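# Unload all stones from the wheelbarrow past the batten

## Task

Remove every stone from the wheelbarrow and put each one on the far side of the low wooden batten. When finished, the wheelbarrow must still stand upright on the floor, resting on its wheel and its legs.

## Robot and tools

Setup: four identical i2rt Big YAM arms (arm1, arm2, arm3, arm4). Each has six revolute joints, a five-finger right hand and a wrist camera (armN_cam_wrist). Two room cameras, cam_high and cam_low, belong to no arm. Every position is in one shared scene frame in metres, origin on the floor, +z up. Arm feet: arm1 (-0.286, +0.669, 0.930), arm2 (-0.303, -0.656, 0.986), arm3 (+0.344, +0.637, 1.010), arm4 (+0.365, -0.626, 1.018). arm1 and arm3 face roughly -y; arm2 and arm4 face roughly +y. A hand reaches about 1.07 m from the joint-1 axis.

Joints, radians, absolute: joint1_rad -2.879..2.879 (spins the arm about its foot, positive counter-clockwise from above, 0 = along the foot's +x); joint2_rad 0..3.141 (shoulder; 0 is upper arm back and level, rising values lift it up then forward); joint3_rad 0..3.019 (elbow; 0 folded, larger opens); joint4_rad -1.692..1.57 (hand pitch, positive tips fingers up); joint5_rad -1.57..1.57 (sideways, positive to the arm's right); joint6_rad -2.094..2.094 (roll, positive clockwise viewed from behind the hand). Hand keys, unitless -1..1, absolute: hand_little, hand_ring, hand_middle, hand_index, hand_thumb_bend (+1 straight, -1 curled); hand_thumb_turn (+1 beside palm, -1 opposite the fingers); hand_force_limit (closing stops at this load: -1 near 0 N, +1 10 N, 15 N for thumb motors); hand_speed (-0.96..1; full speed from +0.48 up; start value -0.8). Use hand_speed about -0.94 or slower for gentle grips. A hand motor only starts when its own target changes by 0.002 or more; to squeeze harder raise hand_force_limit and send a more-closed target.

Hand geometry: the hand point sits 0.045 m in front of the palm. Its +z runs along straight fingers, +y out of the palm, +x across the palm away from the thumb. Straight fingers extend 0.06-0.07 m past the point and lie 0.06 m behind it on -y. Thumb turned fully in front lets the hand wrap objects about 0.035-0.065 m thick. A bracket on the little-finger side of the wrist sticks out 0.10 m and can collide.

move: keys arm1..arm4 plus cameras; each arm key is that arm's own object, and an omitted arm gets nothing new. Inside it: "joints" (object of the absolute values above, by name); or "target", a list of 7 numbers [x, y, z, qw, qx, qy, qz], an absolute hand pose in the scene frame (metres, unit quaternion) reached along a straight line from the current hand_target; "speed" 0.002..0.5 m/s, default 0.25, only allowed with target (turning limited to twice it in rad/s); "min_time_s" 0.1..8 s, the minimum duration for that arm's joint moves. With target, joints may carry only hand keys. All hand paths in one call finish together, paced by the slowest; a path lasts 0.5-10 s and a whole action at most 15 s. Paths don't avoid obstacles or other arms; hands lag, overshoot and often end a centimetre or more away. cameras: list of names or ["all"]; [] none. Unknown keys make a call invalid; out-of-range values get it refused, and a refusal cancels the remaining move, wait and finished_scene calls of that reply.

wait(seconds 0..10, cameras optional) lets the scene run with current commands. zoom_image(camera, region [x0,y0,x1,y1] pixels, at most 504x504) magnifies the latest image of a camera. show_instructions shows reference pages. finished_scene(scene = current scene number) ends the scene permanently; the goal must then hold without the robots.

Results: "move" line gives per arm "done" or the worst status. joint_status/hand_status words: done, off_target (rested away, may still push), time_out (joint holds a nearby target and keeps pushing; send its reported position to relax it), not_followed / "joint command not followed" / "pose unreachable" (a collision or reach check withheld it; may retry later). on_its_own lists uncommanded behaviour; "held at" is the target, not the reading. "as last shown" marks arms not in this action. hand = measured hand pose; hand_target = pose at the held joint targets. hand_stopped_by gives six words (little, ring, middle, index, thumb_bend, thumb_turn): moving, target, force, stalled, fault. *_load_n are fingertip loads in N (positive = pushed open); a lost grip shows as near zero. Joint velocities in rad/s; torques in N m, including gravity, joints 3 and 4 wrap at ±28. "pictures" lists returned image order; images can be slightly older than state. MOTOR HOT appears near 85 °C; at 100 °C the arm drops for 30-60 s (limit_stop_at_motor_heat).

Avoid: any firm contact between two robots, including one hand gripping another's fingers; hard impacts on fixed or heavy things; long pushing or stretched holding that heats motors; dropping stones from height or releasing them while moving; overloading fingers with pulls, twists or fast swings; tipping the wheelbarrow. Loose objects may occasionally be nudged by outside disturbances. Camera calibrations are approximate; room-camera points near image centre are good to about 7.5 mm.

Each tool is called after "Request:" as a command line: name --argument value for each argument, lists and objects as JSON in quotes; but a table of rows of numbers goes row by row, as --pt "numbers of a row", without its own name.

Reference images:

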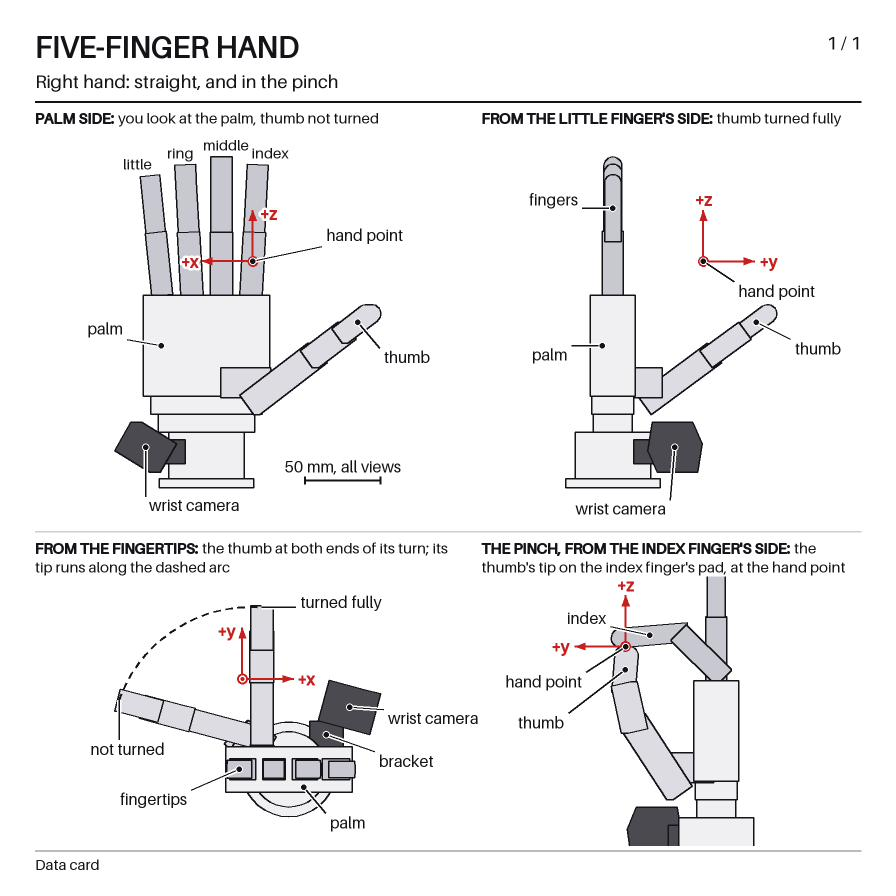

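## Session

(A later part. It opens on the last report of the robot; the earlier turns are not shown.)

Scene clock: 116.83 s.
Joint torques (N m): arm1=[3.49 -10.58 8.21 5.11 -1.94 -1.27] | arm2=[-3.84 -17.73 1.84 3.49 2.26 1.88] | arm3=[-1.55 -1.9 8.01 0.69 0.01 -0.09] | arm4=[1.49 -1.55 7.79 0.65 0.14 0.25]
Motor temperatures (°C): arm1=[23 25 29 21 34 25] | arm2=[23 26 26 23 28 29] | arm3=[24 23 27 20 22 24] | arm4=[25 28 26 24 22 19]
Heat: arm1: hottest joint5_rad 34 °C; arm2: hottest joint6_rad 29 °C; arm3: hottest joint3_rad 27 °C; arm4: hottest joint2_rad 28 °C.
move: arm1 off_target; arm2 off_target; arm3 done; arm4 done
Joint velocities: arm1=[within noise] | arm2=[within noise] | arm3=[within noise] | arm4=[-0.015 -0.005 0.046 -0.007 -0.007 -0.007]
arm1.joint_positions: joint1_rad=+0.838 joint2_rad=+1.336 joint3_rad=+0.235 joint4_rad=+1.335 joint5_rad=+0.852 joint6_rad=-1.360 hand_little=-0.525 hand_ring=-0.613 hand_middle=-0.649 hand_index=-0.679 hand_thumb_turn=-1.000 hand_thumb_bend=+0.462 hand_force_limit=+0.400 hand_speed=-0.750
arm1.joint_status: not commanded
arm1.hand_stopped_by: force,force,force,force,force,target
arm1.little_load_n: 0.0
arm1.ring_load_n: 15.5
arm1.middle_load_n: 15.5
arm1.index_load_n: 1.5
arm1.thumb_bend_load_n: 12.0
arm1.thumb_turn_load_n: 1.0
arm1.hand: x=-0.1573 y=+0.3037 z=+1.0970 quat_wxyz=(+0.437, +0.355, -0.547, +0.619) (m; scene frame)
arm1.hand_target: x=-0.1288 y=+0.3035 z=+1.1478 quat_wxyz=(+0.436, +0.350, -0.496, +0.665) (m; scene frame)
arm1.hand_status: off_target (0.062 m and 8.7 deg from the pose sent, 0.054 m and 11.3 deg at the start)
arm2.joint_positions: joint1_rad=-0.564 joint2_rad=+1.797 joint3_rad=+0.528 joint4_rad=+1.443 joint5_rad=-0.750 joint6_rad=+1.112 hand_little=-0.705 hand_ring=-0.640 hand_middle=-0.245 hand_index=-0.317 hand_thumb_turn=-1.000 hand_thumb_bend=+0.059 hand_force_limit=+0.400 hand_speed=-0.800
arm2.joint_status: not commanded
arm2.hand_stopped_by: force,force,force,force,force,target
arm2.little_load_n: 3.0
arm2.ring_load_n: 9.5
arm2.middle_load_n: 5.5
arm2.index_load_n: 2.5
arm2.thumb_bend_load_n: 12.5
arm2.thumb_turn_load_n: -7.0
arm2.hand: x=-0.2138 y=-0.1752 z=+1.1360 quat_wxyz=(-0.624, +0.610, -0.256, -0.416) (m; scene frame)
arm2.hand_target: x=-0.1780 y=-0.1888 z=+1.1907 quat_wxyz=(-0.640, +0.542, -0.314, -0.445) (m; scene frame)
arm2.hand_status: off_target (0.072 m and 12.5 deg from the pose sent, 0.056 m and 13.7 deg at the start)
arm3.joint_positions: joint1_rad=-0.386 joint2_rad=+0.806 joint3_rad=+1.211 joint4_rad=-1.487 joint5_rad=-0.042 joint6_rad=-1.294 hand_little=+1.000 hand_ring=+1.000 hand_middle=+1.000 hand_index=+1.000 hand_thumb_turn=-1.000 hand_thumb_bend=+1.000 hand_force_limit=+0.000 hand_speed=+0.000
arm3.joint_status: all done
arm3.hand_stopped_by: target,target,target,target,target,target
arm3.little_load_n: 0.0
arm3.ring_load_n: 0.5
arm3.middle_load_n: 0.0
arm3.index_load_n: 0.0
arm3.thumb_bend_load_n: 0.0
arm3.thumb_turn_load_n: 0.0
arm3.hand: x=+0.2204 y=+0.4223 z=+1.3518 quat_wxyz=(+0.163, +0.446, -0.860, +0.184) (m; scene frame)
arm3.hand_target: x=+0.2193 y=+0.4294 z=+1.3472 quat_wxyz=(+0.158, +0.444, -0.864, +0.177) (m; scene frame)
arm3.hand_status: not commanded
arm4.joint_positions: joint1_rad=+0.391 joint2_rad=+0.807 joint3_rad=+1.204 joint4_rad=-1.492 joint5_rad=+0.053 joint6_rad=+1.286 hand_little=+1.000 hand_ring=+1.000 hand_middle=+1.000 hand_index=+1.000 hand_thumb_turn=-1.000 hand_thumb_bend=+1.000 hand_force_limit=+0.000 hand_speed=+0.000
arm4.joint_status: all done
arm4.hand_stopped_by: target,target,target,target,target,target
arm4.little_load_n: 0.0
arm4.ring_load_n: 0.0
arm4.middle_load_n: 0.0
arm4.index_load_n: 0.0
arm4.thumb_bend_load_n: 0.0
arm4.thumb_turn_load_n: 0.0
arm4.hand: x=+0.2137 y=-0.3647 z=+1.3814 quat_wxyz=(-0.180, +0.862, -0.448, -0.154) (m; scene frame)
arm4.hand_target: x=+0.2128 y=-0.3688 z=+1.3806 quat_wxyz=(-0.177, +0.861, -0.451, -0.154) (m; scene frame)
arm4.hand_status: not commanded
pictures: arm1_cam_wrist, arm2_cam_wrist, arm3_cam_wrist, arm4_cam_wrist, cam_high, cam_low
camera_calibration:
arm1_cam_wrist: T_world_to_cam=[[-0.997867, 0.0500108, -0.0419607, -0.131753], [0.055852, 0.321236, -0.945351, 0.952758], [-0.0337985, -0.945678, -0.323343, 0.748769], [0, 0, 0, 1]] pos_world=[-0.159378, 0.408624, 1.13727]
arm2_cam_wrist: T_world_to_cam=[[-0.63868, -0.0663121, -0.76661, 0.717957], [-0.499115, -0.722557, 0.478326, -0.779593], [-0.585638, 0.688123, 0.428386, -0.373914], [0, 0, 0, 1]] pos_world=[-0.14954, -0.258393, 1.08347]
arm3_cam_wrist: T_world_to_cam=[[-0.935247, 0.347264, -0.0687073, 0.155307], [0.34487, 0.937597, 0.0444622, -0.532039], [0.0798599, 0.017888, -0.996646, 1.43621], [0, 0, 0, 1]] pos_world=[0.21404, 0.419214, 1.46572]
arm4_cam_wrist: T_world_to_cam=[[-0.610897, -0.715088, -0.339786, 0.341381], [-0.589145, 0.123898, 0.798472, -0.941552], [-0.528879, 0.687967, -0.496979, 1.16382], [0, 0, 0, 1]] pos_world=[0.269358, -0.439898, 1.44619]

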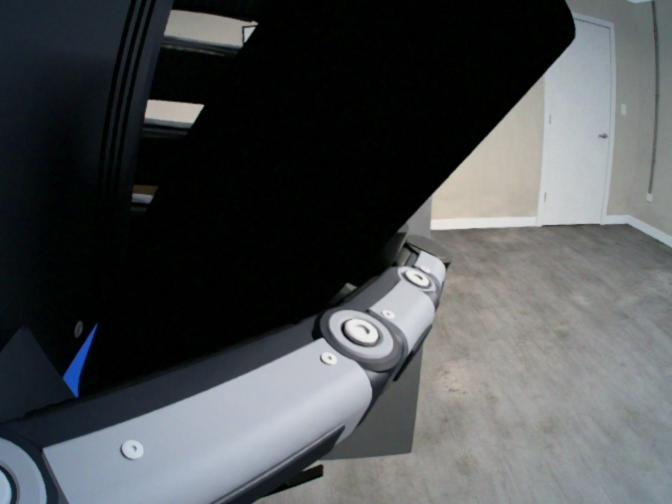

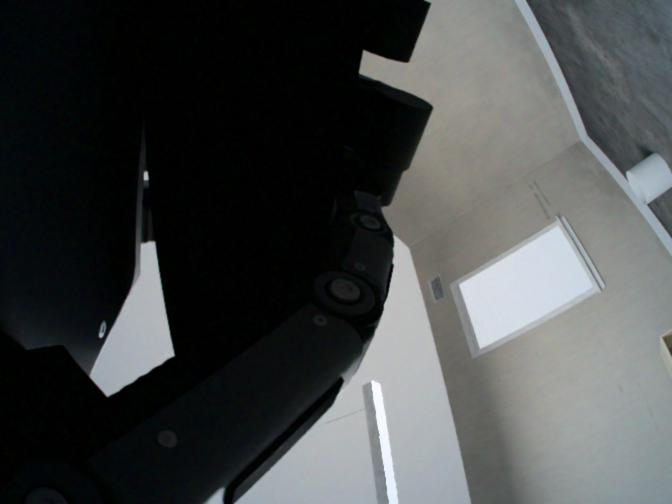

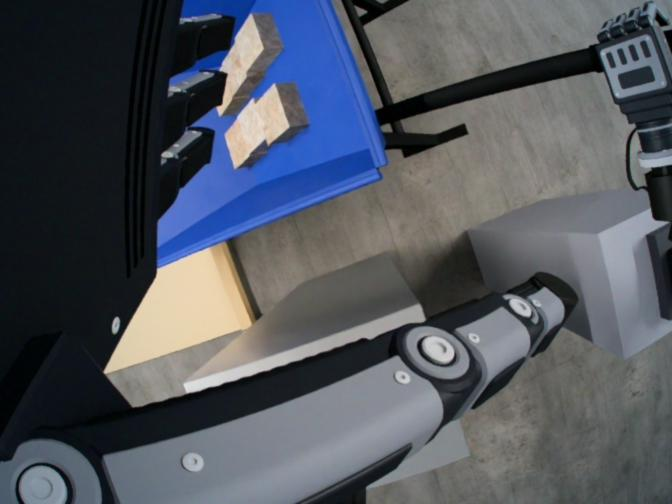

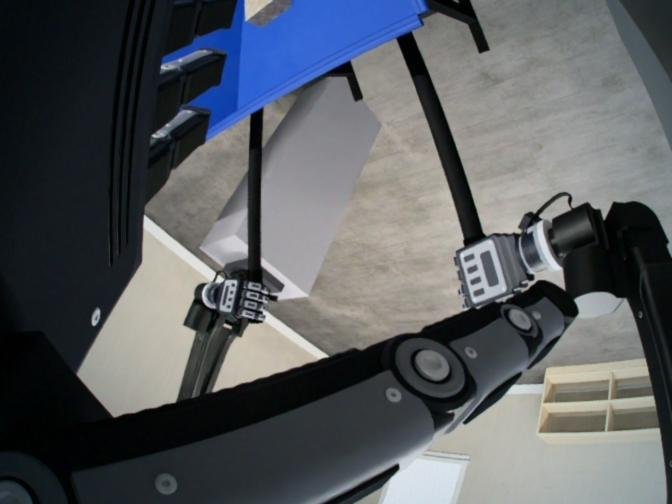

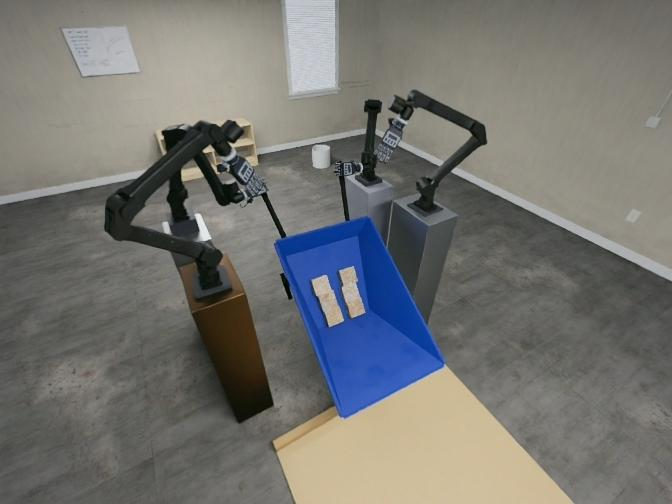

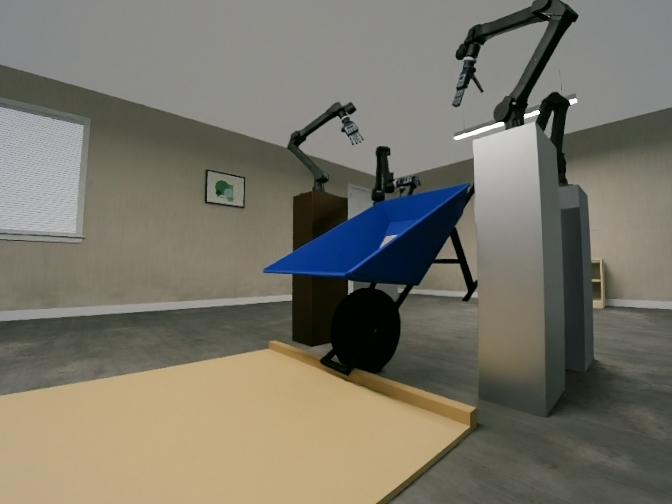

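Request:
move --arm3 '{"target": [-0.01, 0.14, 1.22, 0.1197, 0.6969, -0.6969, -0.1197], "speed": 0.2}' --arm4 '{"target": [-0.01, -0.05, 1.22, 0.1197, 0.6969, -0.6969, -0.1197], "speed": 0.2}' --cameras '["arm3_cam_wrist", "arm4_cam_wrist", "cam_high", "cam_low"]'

Scene clock: 120.27 s.
Joint torques (N m): arm1=[3.49 -10.52 8.2 5.11 -1.93 -1.26] | arm2=[-3.78 -17.73 1.84 3.49 2.26 1.87] | arm3=[-0.62 -16.62 7.69 0.43 0.23 0.08] | arm4=[1.03 -18.49 7.94 0.28 -0.07 0.01]
Motor temperatures (°C): arm1=[23 25 29 21 34 24] | arm2=[23 26 26 23 28 29] | arm3=[24 23 27 20 22 24] | arm4=[24 28 27 24 22 19]
Heat: arm1: hottest joint5_rad 34 °C; arm2: hottest joint6_rad 29 °C; arm3: hottest joint3_rad 27 °C; arm4: hottest joint2_rad 28 °C.
move: arm3 not_followed; arm4 not_followed
Joint velocities: within noise
arm1, arm2: as last shown
arm1.thumb_bend_load_n: 12.5
arm2.ring_load_n: 10.0
arm2.index_load_n: 2.0
arm2.thumb_turn_load_n: -7.5
arm3.joint_positions: joint1_rad=-0.431 joint2_rad=+1.743 joint3_rad=+1.618 joint4_rad=-1.327 joint5_rad=+0.296 joint6_rad=-1.929 hand_little=+1.000 hand_ring=+1.000 hand_middle=+1.000 hand_index=+1.000 hand_thumb_turn=-1.000 hand_thumb_bend=+1.000 hand_force_limit=+0.000 hand_speed=+0.000
arm3.joint_status: not commanded
arm3.hand_stopped_by: target,target,target,target,target,target
arm3.little_load_n: 0.0
arm3.ring_load_n: 0.0
arm3.middle_load_n: 0.0
arm3.index_load_n: 0.0
arm3.thumb_bend_load_n: 0.0
arm3.thumb_turn_load_n: 0.0
arm3.on_its_own: joint2_rad is held at +1.724, not at your +0.800; joint3_rad is held at +1.603, not at your +1.200; joint4_rad is held at -1.329, not at your -1.500; joint5_rad is held at +0.292, not at its first target -0.043; joint6_rad is held at -1.919, not at your -1.300
arm3.hand: x=+0.0201 y=+0.1735 z=+1.2165 quat_wxyz=(+0.114, +0.680, -0.716, -0.108) (m; scene frame)
arm3.hand_target: x=+0.0237 y=+0.1794 z=+1.2201 quat_wxyz=(+0.115, +0.676, -0.720, -0.105) (m; scene frame)
arm3.hand_status: not_followed (0.045 m and 3.3 deg from the pose sent, 0.387 m and 49.5 deg at the start)
arm4.joint_positions: joint1_rad=+0.474 joint2_rad=+1.778 joint3_rad=+1.644 joint4_rad=-1.301 joint5_rad=-0.276 joint6_rad=+1.952 hand_little=+1.000 hand_ring=+1.000 hand_middle=+1.000 hand_index=+1.000 hand_thumb_turn=-1.000 hand_thumb_bend=+1.000 hand_force_limit=+0.000 hand_speed=+0.000
arm4.joint_status: not commanded
arm4.hand_stopped_by: target,target,target,target,target,target
arm4.little_load_n: 0.0
arm4.ring_load_n: 0.0
arm4.middle_load_n: 0.0
arm4.index_load_n: 0.0
arm4.thumb_bend_load_n: 0.0
arm4.thumb_turn_load_n: 0.0
arm4.on_its_own: joint1_rad is held at +0.474, not at your +0.400; joint2_rad is held at +1.754, not at your +0.800; joint3_rad is held at +1.640, not at your +1.200; joint4_rad is held at -1.302, not at your -1.500; joint5_rad is held at -0.274, not at its first target +0.054; joint6_rad is held at +1.938, not at your +1.300
arm4.hand: x=+0.0200 y=-0.0915 z=+1.2146 quat_wxyz=(+0.103, +0.720, -0.677, -0.114) (m; scene frame)
arm4.hand_target: x=+0.0217 y=-0.0949 z=+1.2270 quat_wxyz=(+0.097, +0.724, -0.671, -0.123) (m; scene frame)
arm4.hand_status: not_followed (0.051 m and 4.0 deg from the pose sent, 0.418 m and 49.0 deg at the start)
pictures: arm3_cam_wrist, arm4_cam_wrist, cam_high, cam_low
pose unreachable (arm3 arm): on one or more control steps of this call this arm could not follow its commanded pose, so it was not sent that pose on those steps. On the call's last step it was still not sent that pose. It may still have moved: this result reports where it is.
cause: moving toward the commanded pose would bring a part of the arm too close to another arm (the arm4 arm, where that arm would come to rest).
pose unreachable (arm4 arm): on one or more control steps of this call this arm could not follow its commanded pose, so it was not sent that pose on those steps. On the call's last step it was still not sent that pose. It may still have moved: this result reports where it is.
cause: moving toward the commanded pose would bring a part of the arm too close to another arm (the arm3 arm, along the way the arms are being sent, or toward where that arm still pushes).
camera_calibration:
arm3_cam_wrist: T_world_to_cam=[[-0.937168, -0.185551, 0.295444, -0.305486], [0.00299254, 0.842533, 0.538637, -0.801477], [-0.348865, 0.505678, -0.789039, 0.993284], [0, 0, 0, 1]] pos_world=[0.0626286, 0.116306, 1.3057]
arm4_cam_wrist: T_world_to_cam=[[-0.894764, -0.379023, 0.23609, -0.301201], [-0.133177, 0.731158, 0.669083, -0.752695], [-0.426217, 0.56723, -0.704691, 1.02971], [0, 0, 0, 1]] pos_world=[0.0691334, -0.147905, 1.30035]

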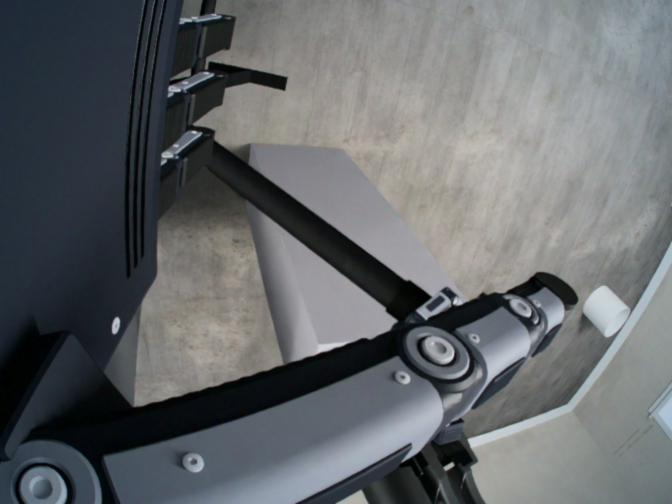

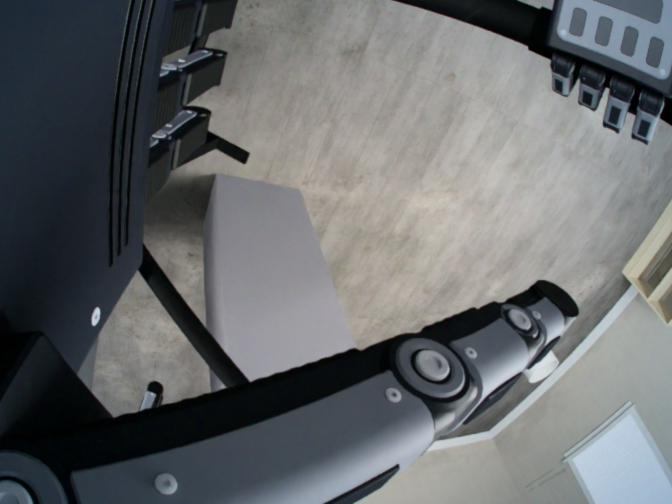

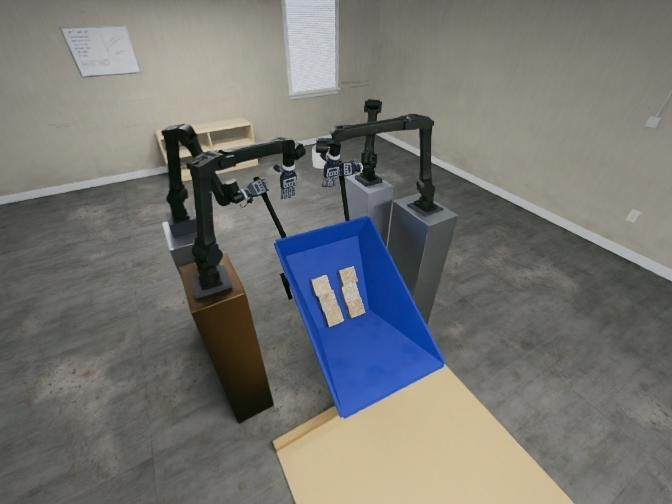

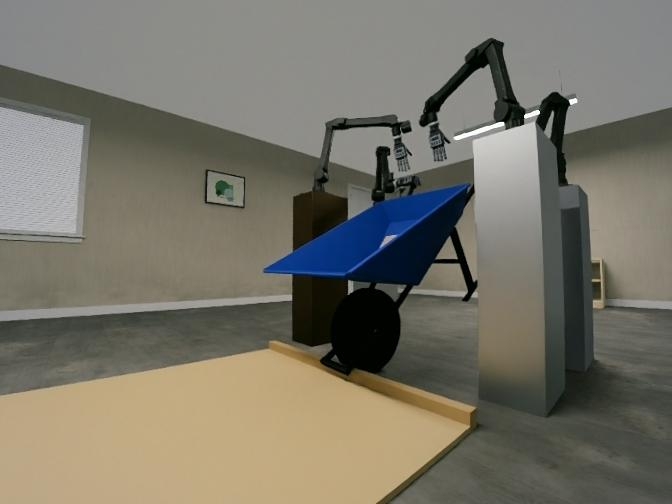

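Request:
move --arm3 '{"target": [0.01, 0.19, 0.91, 0.1197, 0.6969, -0.6969, -0.1197], "speed": 0.2}' --arm4 '{"target": [0.01, -0.115, 0.91, 0.1197, 0.6969, -0.6969, -0.1197], "speed": 0.2}' --cameras '["arm3_cam_wrist", "arm4_cam_wrist", "cam_high", "cam_low"]'

Scene clock: 122.90 s.
Joint torques (N m): arm1=[3.84 -10.58 8.34 5.12 -1.72 -1.29] | arm2=[-4.37 -17.73 2.33 3.51 1.98 1.97] | arm3=[-1.44 -14.92 6.28 1.21 0.58 -0.17] | arm4=[2.14 -13.22 6.06 0.76 -0.56 0.26]
Motor temperatures (°C): arm1=[23 25 28 21 34 24] | arm2=[23 26 26 23 28 29] | arm3=[24 23 27 20 22 24] | arm4=[24 28 27 24 22 19]
Heat: arm1: hottest joint5_rad 34 °C; arm2: hottest joint6_rad 29 °C; arm3: hottest joint3_rad 27 °C; arm4: hottest joint2_rad 28 °C.
move: arm3 off_target; arm4 off_target
Joint velocities: within noise
arm1, arm2: as last shown
arm1.joint_positions: joint1_rad=+0.833 joint2_rad=+1.336 joint3_rad=+0.234 joint4_rad=+1.335 joint5_rad=+0.846 joint6_rad=-1.359 hand_little=-0.525 hand_ring=-0.613 hand_middle=-0.649 hand_index=-0.679 hand_thumb_turn=-1.000 hand_thumb_bend=+0.462 hand_force_limit=+0.400 hand_speed=-0.750
arm1.middle_load_n: 16.0
arm1.index_load_n: 2.0
arm1.thumb_turn_load_n: 0.5
arm1.hand: x=-0.1581 y=+0.3031 z=+1.0967 quat_wxyz=(+0.436, +0.356, -0.547, +0.620) (m; scene frame)
arm1.hand_target: x=-0.1288 y=+0.3035 z=+1.1479 quat_wxyz=(+0.436, +0.350, -0.496, +0.665) (m; scene frame)
arm2.joint_positions: joint1_rad=-0.556 joint2_rad=+1.797 joint3_rad=+0.522 joint4_rad=+1.443 joint5_rad=-0.743 joint6_rad=+1.102 hand_little=-0.705 hand_ring=-0.640 hand_middle=-0.245 hand_index=-0.317 hand_thumb_turn=-1.000 hand_thumb_bend=+0.059 hand_force_limit=+0.400 hand_speed=-0.800
arm2.little_load_n: 4.5
arm2.ring_load_n: 10.5
arm2.index_load_n: 2.5
arm2.thumb_bend_load_n: 13.0
arm2.hand: x=-0.2174 y=-0.1755 z=+1.1336 quat_wxyz=(-0.623, +0.612, -0.255, -0.414) (m; scene frame)
arm2.hand_target: x=-0.1782 y=-0.1888 z=+1.1906 quat_wxyz=(-0.640, +0.542, -0.314, -0.445) (m; scene frame)
arm3.joint_positions: joint1_rad=-0.443 joint2_rad=+2.065 joint3_rad=+1.213 joint4_rad=-0.577 joint5_rad=+0.312 joint6_rad=-1.995 hand_little=+1.000 hand_ring=+1.000 hand_middle=+1.000 hand_index=+1.000 hand_thumb_turn=-1.000 hand_thumb_bend=+1.000 hand_force_limit=+0.000 hand_speed=+0.000
arm3.joint_status: not commanded
arm3.hand_stopped_by: target,target,target,target,target,target
arm3.little_load_n: 0.0
arm3.ring_load_n: 0.0
arm3.middle_load_n: 0.0
arm3.index_load_n: 0.0
arm3.thumb_bend_load_n: 0.0
arm3.thumb_turn_load_n: 0.0
arm3.hand: x=+0.0171 y=+0.1857 z=+0.9195 quat_wxyz=(+0.123, +0.696, -0.698, -0.115) (m; scene frame)
arm3.hand_target: x=+0.0101 y=+0.1901 z=+0.9104 quat_wxyz=(+0.120, +0.697, -0.697, -0.120) (m; scene frame)
arm3.hand_status: off_target (0.013 m and 0.6 deg from the pose sent, 0.307 m and 3.3 deg at the start)
arm4.joint_positions: joint1_rad=+0.486 joint2_rad=+2.058 joint3_rad=+1.240 joint4_rad=-0.557 joint5_rad=-0.292 joint6_rad=+2.029 hand_little=+1.000 hand_ring=+1.000 hand_middle=+1.000 hand_index=+1.000 hand_thumb_turn=-1.000 hand_thumb_bend=+1.000 hand_force_limit=+0.000 hand_speed=+0.000
arm4.joint_status: not commanded
arm4.hand_stopped_by: target,target,target,target,target,target
arm4.little_load_n: 0.0
arm4.ring_load_n: 0.0
arm4.middle_load_n: 0.0
arm4.index_load_n: 0.0
arm4.thumb_bend_load_n: 0.0
arm4.thumb_turn_load_n: 0.0
arm4.hand: x=+0.0174 y=-0.1021 z=+0.9394 quat_wxyz=(+0.105, +0.698, -0.694, -0.139) (m; scene frame)
arm4.hand_target: x=+0.0112 y=-0.1160 z=+0.9113 quat_wxyz=(+0.119, +0.697, -0.697, -0.120) (m; scene frame)
arm4.hand_status: off_target (0.033 m and 2.8 deg from the pose sent, 0.306 m and 4.0 deg at the start)
pictures: arm3_cam_wrist, arm4_cam_wrist, cam_high, cam_low
camera_calibration:
arm3_cam_wrist: T_world_to_cam=[[-0.919857, -0.231887, 0.316372, -0.229177], [-0.024518, 0.838963, 0.543636, -0.655261], [-0.391486, 0.492311, -0.777411, 0.744238], [0, 0, 0, 1]] pos_world=[0.0644834, 0.1302, 1.00731]
arm4_cam_wrist: T_world_to_cam=[[-0.905133, -0.33241, 0.265025, -0.264758], [-0.0629787, 0.721364, 0.689687, -0.582734], [-0.420438, 0.607567, -0.673865, 0.815707], [0, 0, 0, 1]] pos_world=[0.0666131, -0.163242, 1.02175]

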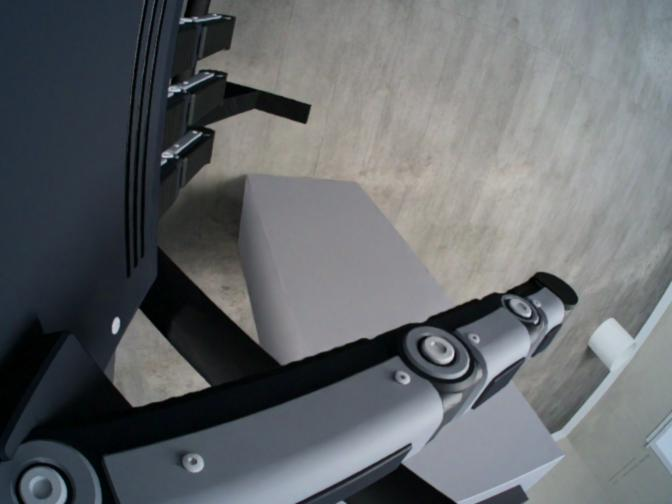

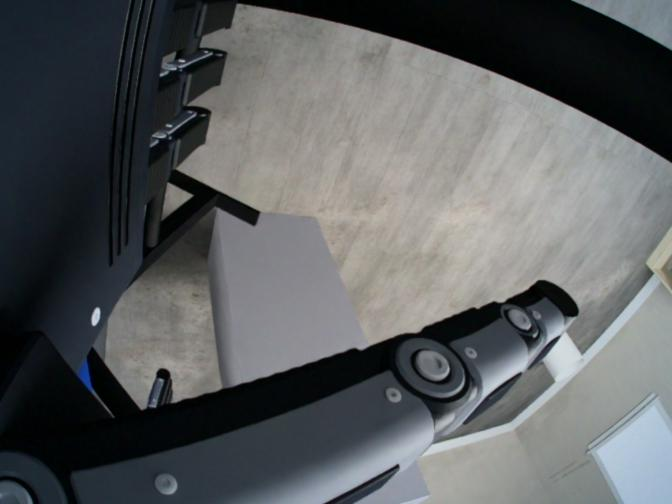

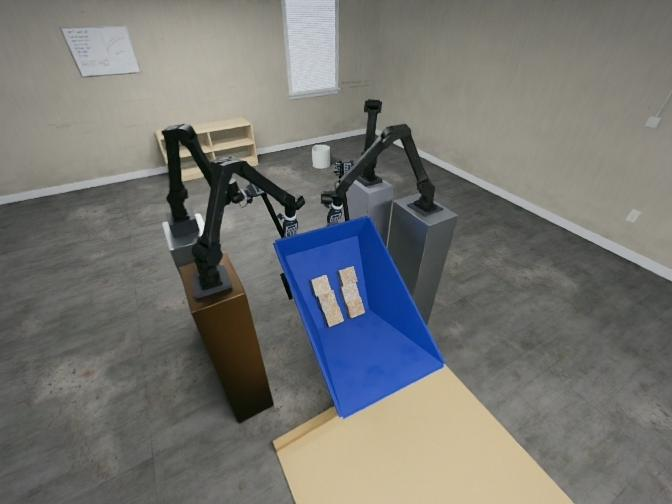

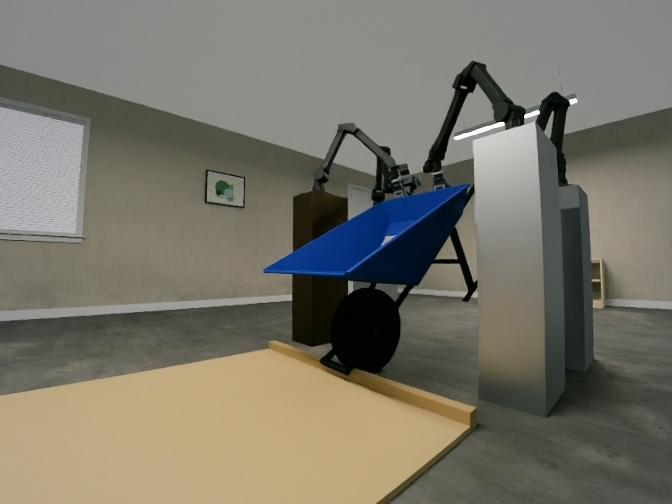

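Request:
move --arm3 '{"target": [0.03, 0.20, 0.91, 0.1197, 0.6969, -0.6969, -0.1197], "speed": 0.15}' --arm4 '{"target": [0.03, -0.08, 0.92, 0.1197, 0.6969, -0.6969, -0.1197], "speed": 0.15}' --cameras '["arm3_cam_wrist", "arm4_cam_wrist", "cam_high"]'

Scene clock: 124.37 s.
Joint torques (N m): arm1=[3.9 -10.58 8.34 5.12 -1.71 -1.29] | arm2=[-4.37 -17.67 2.35 3.49 1.96 1.97] | arm3=[0.5 -16.67 5.04 1.13 0.58 0.11] | arm4=[0.73 -15.85 8.69 0.14 -0.28 0.02]
Motor temperatures (°C): arm1=[23 25 28 21 33 24] | arm2=[23 26 26 23 28 29] | arm3=[24 23 27 20 22 24] | arm4=[24 28 27 24 22 19]
Heat: arm1: hottest joint5_rad 33 °C; arm2: hottest joint6_rad 29 °C; arm3: hottest joint3_rad 27 °C; arm4: hottest joint2_rad 28 °C.
move: arm3 done; arm4 off_target
Joint velocities: within noise
arm1, arm2: as last shown
arm1.joint_positions: joint1_rad=+0.833 joint2_rad=+1.336 joint3_rad=+0.234 joint4_rad=+1.335 joint5_rad=+0.845 joint6_rad=-1.359 hand_little=-0.525 hand_ring=-0.613 hand_middle=-0.649 hand_index=-0.679 hand_thumb_turn=-1.000 hand_thumb_bend=+0.462 hand_force_limit=+0.400 hand_speed=-0.750
arm1.ring_load_n: 15.0
arm1.index_load_n: 1.5
arm1.thumb_turn_load_n: 1.0
arm1.hand: x=-0.1580 y=+0.3031 z=+1.0967 quat_wxyz=(+0.436, +0.356, -0.547, +0.620) (m; scene frame)
arm1.hand_target: x=-0.1288 y=+0.3034 z=+1.1479 quat_wxyz=(+0.436, +0.350, -0.496, +0.665) (m; scene frame)
arm2.joint_positions: joint1_rad=-0.556 joint2_rad=+1.797 joint3_rad=+0.522 joint4_rad=+1.443 joint5_rad=-0.742 joint6_rad=+1.102 hand_little=-0.705 hand_ring=-0.640 hand_middle=-0.245 hand_index=-0.317 hand_thumb_turn=-1.000 hand_thumb_bend=+0.059 hand_force_limit=+0.400 hand_speed=-0.800
arm2.ring_load_n: 10.0
arm2.hand: x=-0.2173 y=-0.1754 z=+1.1336 quat_wxyz=(-0.623, +0.612, -0.255, -0.414) (m; scene frame)
arm2.hand_target: x=-0.1782 y=-0.1887 z=+1.1906 quat_wxyz=(-0.640, +0.542, -0.314, -0.445) (m; scene frame)
arm3.joint_positions: joint1_rad=-0.443 joint2_rad=+2.065 joint3_rad=+1.169 joint4_rad=-0.558 joint5_rad=+0.316 joint6_rad=-1.995 hand_little=+1.000 hand_ring=+1.000 hand_middle=+1.000 hand_index=+1.000 hand_thumb_turn=-1.000 hand_thumb_bend=+1.000 hand_force_limit=+0.000 hand_speed=+0.000
arm3.joint_status: not commanded
arm3.hand_stopped_by: target,target,target,target,target,target
arm3.little_load_n: 0.0
arm3.ring_load_n: 0.0
arm3.middle_load_n: 0.0
arm3.index_load_n: 0.0
arm3.thumb_bend_load_n: 0.0
arm3.thumb_turn_load_n: 0.0
arm3.hand: x=+0.0242 y=+0.2035 z=+0.9082 quat_wxyz=(+0.112, +0.698, -0.697, -0.122) (m; scene frame)
arm3.hand_target: x=+0.0298 y=+0.2000 z=+0.9101 quat_wxyz=(+0.120, +0.697, -0.697, -0.120) (m; scene frame)
arm3.hand_status: done (0.007 m and 1.0 deg from the pose sent, 0.021 m and 0.6 deg at the start)
arm4.joint_positions: joint1_rad=+0.452 joint2_rad=+2.109 joint3_rad=+1.296 joint4_rad=-0.623 joint5_rad=-0.310 joint6_rad=+1.999 hand_little=+1.000 hand_ring=+1.000 hand_middle=+1.000 hand_index=+1.000 hand_thumb_turn=-1.000 hand_thumb_bend=+1.000 hand_force_limit=+0.000 hand_speed=+0.000
arm4.joint_status: not commanded
arm4.hand_stopped_by: target,target,target,target,target,target
arm4.little_load_n: 0.0
arm4.ring_load_n: 0.5
arm4.middle_load_n: 0.0
arm4.index_load_n: 0.0
arm4.thumb_bend_load_n: 0.0
arm4.thumb_turn_load_n: 0.0
arm4.hand: x=+0.0310 y=-0.0912 z=+0.9250 quat_wxyz=(+0.120, +0.695, -0.699, -0.118) (m; scene frame)
arm4.hand_target: x=+0.0302 y=-0.0804 z=+0.9202 quat_wxyz=(+0.120, +0.697, -0.697, -0.120) (m; scene frame)
arm4.hand_status: off_target (0.012 m and 0.4 deg from the pose sent, 0.032 m and 2.8 deg at the start)
pictures: arm3_cam_wrist, arm4_cam_wrist, cam_high
camera_calibration:
arm3_cam_wrist: T_world_to_cam=[[-0.922099, -0.239433, 0.303981, -0.20204], [-0.0281575, 0.825012, 0.564413, -0.67987], [-0.385928, 0.511886, -0.767485, 0.716309], [0, 0, 0, 1]] pos_world=[0.0709994, 0.145858, 0.9949]
arm4_cam_wrist: T_world_to_cam=[[-0.908768, -0.315138, 0.273549, -0.251296], [-0.0662676, 0.756182, 0.650998, -0.540694], [-0.412007, 0.573478, -0.708077, 0.833493], [0, 0, 0, 1]] pos_world=[0.0792048, -0.14832, 1.01091]

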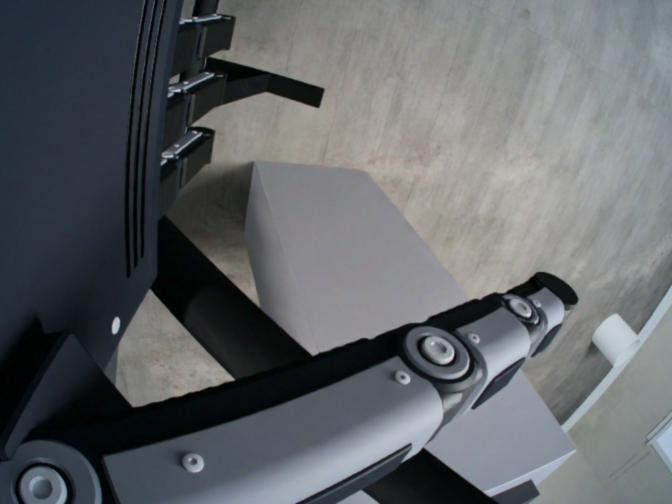

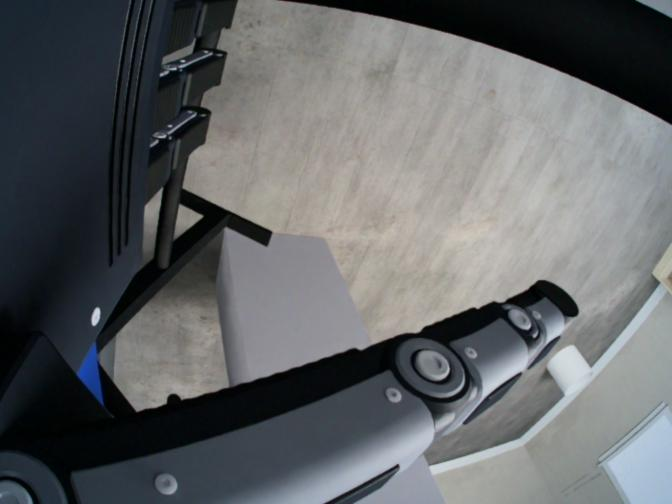

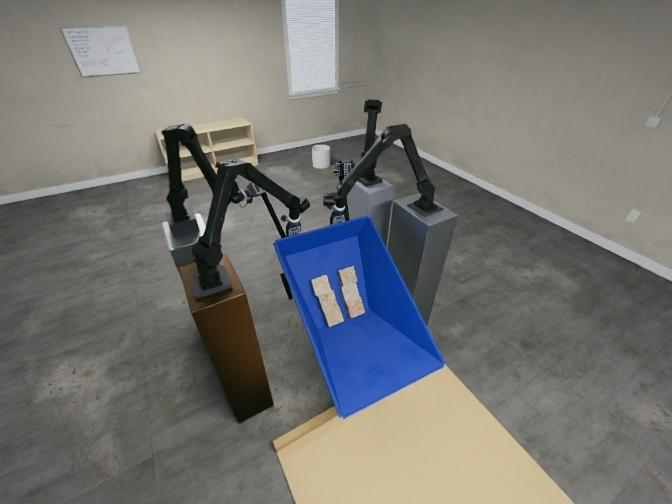

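Request:
move --arm1 '{"target": [0.09, 0.301, 1.26, 0.4770, 0.4105, -0.4520, 0.6321], "speed": 0.12}' --arm2 '{"target": [0.05, -0.200, 1.31, 0.6123, -0.4889, 0.3764, 0.4942], "speed": 0.12}' --arm3 '{"target": [0.27, 0.20, 0.99, 0.18, 0.6838, -0.6838, -0.18], "speed": 0.12}' --arm4 '{"target": [0.27, -0.085, 0.99, 0.18, 0.6838, -0.6838, -0.18], "speed": 0.12}' --cameras '["all"]'

Scene clock: 128.83 s.
Joint torques (N m): arm1=[7.3 -6.3 17.31 -0.1 -3.3 -0.86] | arm2=[-7.65 -13.74 11.03 -0.68 2.29 1.94] | arm3=[5.54 -10.11 6.64 0.34 -3.1 0.56] | arm4=[-5.77 -11.11 5.74 0.72 2.76 -0.61]
Motor temperatures (°C): arm1=[23 25 29 21 34 24] | arm2=[23 26 26 23 28 29] | arm3=[24 23 27 20 23 24] | arm4=[25 28 27 24 23 19]
Heat: arm1: hottest joint5_rad 34 °C; arm2: hottest joint6_rad 29 °C; arm3: hottest joint3_rad 27 °C; arm4: hottest joint2_rad 28 °C.
move: arm1 off_target; arm2 off_target; arm3 off_target; arm4 off_target
Joint velocities: within noise
arm1.joint_positions: joint1_rad=+1.111 joint2_rad=+1.416 joint3_rad=+0.657 joint4_rad=+1.237 joint5_rad=+1.122 joint6_rad=-1.761 hand_little=-0.525 hand_ring=-0.613 hand_middle=-0.649 hand_index=-0.680 hand_thumb_turn=-1.000 hand_thumb_bend=+0.462 hand_force_limit=+0.400 hand_speed=-0.750
arm1.joint_status: not commanded
arm1.hand_stopped_by: force,force,force,force,force,target
arm1.little_load_n: 0.0
arm1.ring_load_n: 21.0
arm1.middle_load_n: 13.0
arm1.index_load_n: 0.0
arm1.thumb_bend_load_n: 15.0
arm1.thumb_turn_load_n: 0.5
arm1.hand: x=-0.0157 y=+0.3021 z=+1.2076 quat_wxyz=(+0.497, +0.375, -0.511, +0.592) (m; scene frame)
arm1.hand_target: x=+0.0624 y=+0.3131 z=+1.2511 quat_wxyz=(+0.475, +0.409, -0.453, +0.634) (m; scene frame)
arm1.hand_status: off_target (0.118 m and 9.4 deg from the pose sent, 0.297 m and 13.4 deg at the start; pose on its path clipped on 107 of 119 steps)
arm2.joint_positions: joint1_rad=-0.847 joint2_rad=+1.731 joint3_rad=+0.835 joint4_rad=+1.271 joint5_rad=-0.997 joint6_rad=+1.443 hand_little=-0.705 hand_ring=-0.640 hand_middle=-0.245 hand_index=-0.317 hand_thumb_turn=-1.000 hand_thumb_bend=+0.059 hand_force_limit=+0.400 hand_speed=-0.800
arm2.joint_status: not commanded
arm2.hand_stopped_by: force,force,force,force,force,target
arm2.little_load_n: 2.0
arm2.ring_load_n: 13.0
arm2.middle_load_n: 7.0
arm2.index_load_n: 3.5
arm2.thumb_bend_load_n: 13.0
arm2.thumb_turn_load_n: -6.0
arm2.hand: x=-0.0621 y=-0.1793 z=+1.2499 quat_wxyz=(-0.616, +0.566, -0.286, -0.467) (m; scene frame)
arm2.hand_target: x=+0.0176 y=-0.2028 z=+1.2945 quat_wxyz=(-0.618, +0.494, -0.373, -0.485) (m; scene frame)
arm2.hand_status: off_target (0.129 m and 14.0 deg from the pose sent, 0.321 m and 21.9 deg at the start; pose on its path clipped on 111 of 119 steps)
arm3.joint_positions: joint1_rad=+0.026 joint2_rad=+1.850 joint3_rad=+1.109 joint4_rad=-0.878 joint5_rad=+0.599 joint6_rad=-1.459 hand_little=+1.000 hand_ring=+1.000 hand_middle=+1.000 hand_index=+1.000 hand_thumb_turn=-1.000 hand_thumb_bend=+1.000 hand_force_limit=+0.000 hand_speed=+0.000
arm3.joint_status: not commanded
arm3.hand_stopped_by: target,target,target,target,target,target
arm3.little_load_n: 0.0
arm3.ring_load_n: 0.0
arm3.middle_load_n: -0.5
arm3.index_load_n: -0.5
arm3.thumb_bend_load_n: -0.5
arm3.thumb_turn_load_n: 0.0
arm3.hand: x=+0.2161 y=+0.2015 z=+1.0296 quat_wxyz=(+0.213, +0.664, -0.687, -0.203) (m; scene frame)
arm3.hand_target: x=+0.2660 y=+0.2045 z=+0.9939 quat_wxyz=(+0.180, +0.684, -0.683, -0.183) (m; scene frame)
arm3.hand_status: off_target (0.067 m and 5.1 deg from the pose sent, 0.259 m and 10.6 deg at the start; pose on its path clipped on 10 of 119 steps)
arm4.joint_positions: joint1_rad=+0.053 joint2_rad=+1.916 joint3_rad=+1.225 joint4_rad=-0.885 joint5_rad=-0.602 joint6_rad=+1.544 hand_little=+1.000 hand_ring=+1.000 hand_middle=+1.000 hand_index=+1.000 hand_thumb_turn=-1.000 hand_thumb_bend=+1.000 hand_force_limit=+0.000 hand_speed=+0.000
arm4.joint_status: not commanded
arm4.hand_stopped_by: target,target,target,target,target,target
arm4.little_load_n: -2.0
arm4.ring_load_n: 0.0
arm4.middle_load_n: 0.0
arm4.index_load_n: 0.0
arm4.thumb_bend_load_n: 0.0
arm4.thumb_turn_load_n: -0.5
arm4.hand: x=+0.2041 y=-0.0898 z=+1.0389 quat_wxyz=(+0.209, +0.684, -0.666, -0.211) (m; scene frame)
arm4.hand_target: x=+0.2659 y=-0.0917 z=+0.9939 quat_wxyz=(+0.184, +0.682, -0.685, -0.179) (m; scene frame)
arm4.hand_status: off_target (0.082 m and 5.3 deg from the pose sent, 0.248 m and 10.1 deg at the start; pose on its path clipped on 28 of 119 steps)
pictures: arm1_cam_wrist, arm2_cam_wrist, arm3_cam_wrist, arm4_cam_wrist, cam_high, cam_low
camera_calibration:
arm1_cam_wrist: T_world_to_cam=[[-0.990175, 0.102257, 0.0953778, -0.167356], [-0.0630865, 0.282043, -0.957325, 1.07441], [-0.124794, -0.953937, -0.272821, 0.72784], [0, 0, 0, 1]] pos_world=[-0.00710075, 0.408397, 1.24309]
arm2_cam_wrist: T_world_to_cam=[[-0.739473, -0.0385181, -0.672084, 0.782412], [-0.422572, -0.750605, 0.507962, -0.79873], [-0.524035, 0.659628, 0.538775, -0.470366], [0, 0, 0, 1]] pos_world=[-0.00543709, -0.259127, 1.18499]
arm3_cam_wrist: T_world_to_cam=[[-0.814848, -0.202451, 0.543173, -0.339451], [0.138807, 0.841623, 0.521922, -0.737007], [-0.562811, 0.500683, -0.657693, 0.812006], [0, 0, 0, 1]] pos_world=[0.282707, 0.145003, 1.10309]
arm4_cam_wrist: T_world_to_cam=[[-0.79589, -0.345025, 0.49751, -0.383135], [0.0853213, 0.749614, 0.656353, -0.641619], [-0.599399, 0.564833, -0.567173, 0.875716], [0, 0, 0, 1]] pos_world=[0.274713, -0.145858, 1.10842]

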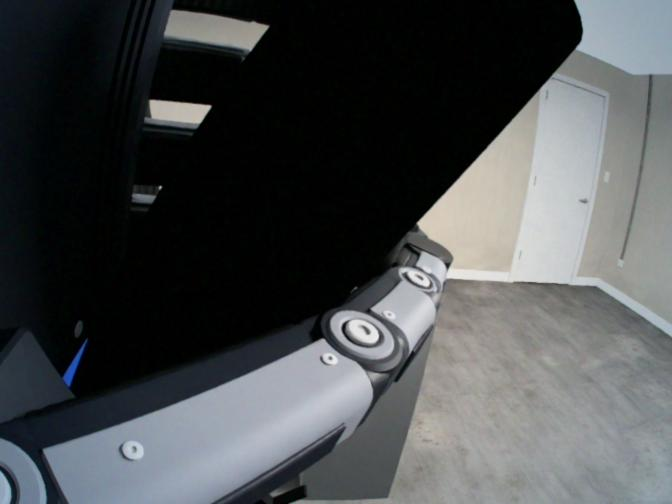

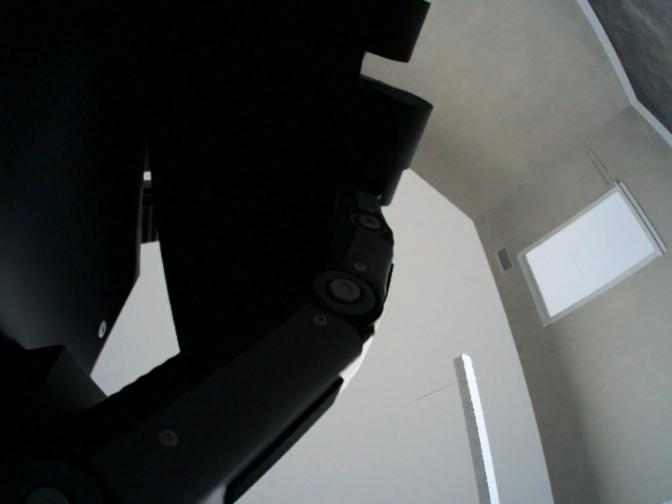

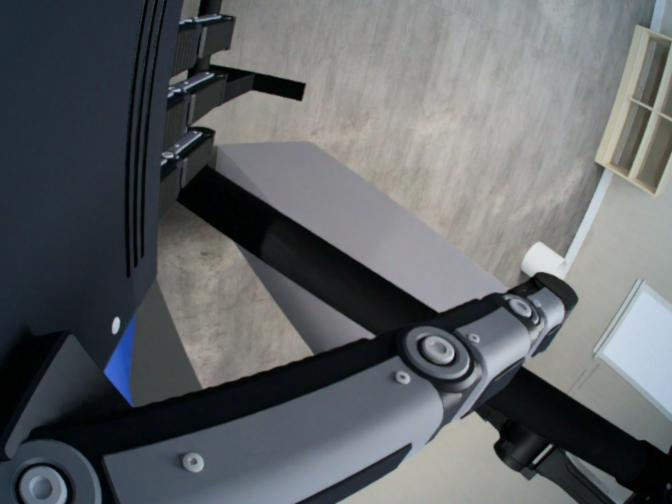

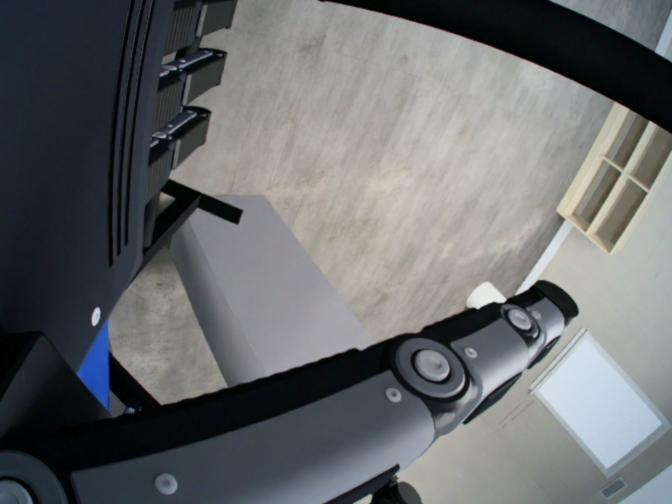

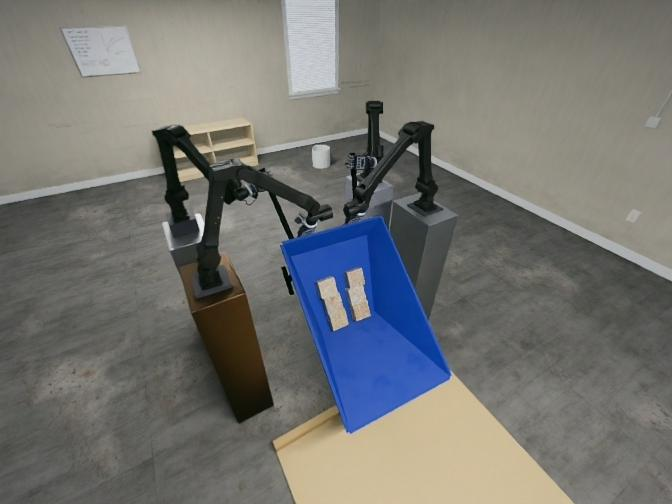

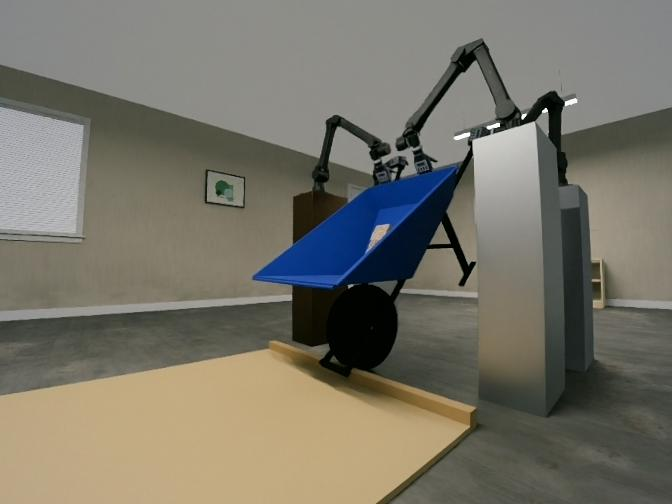

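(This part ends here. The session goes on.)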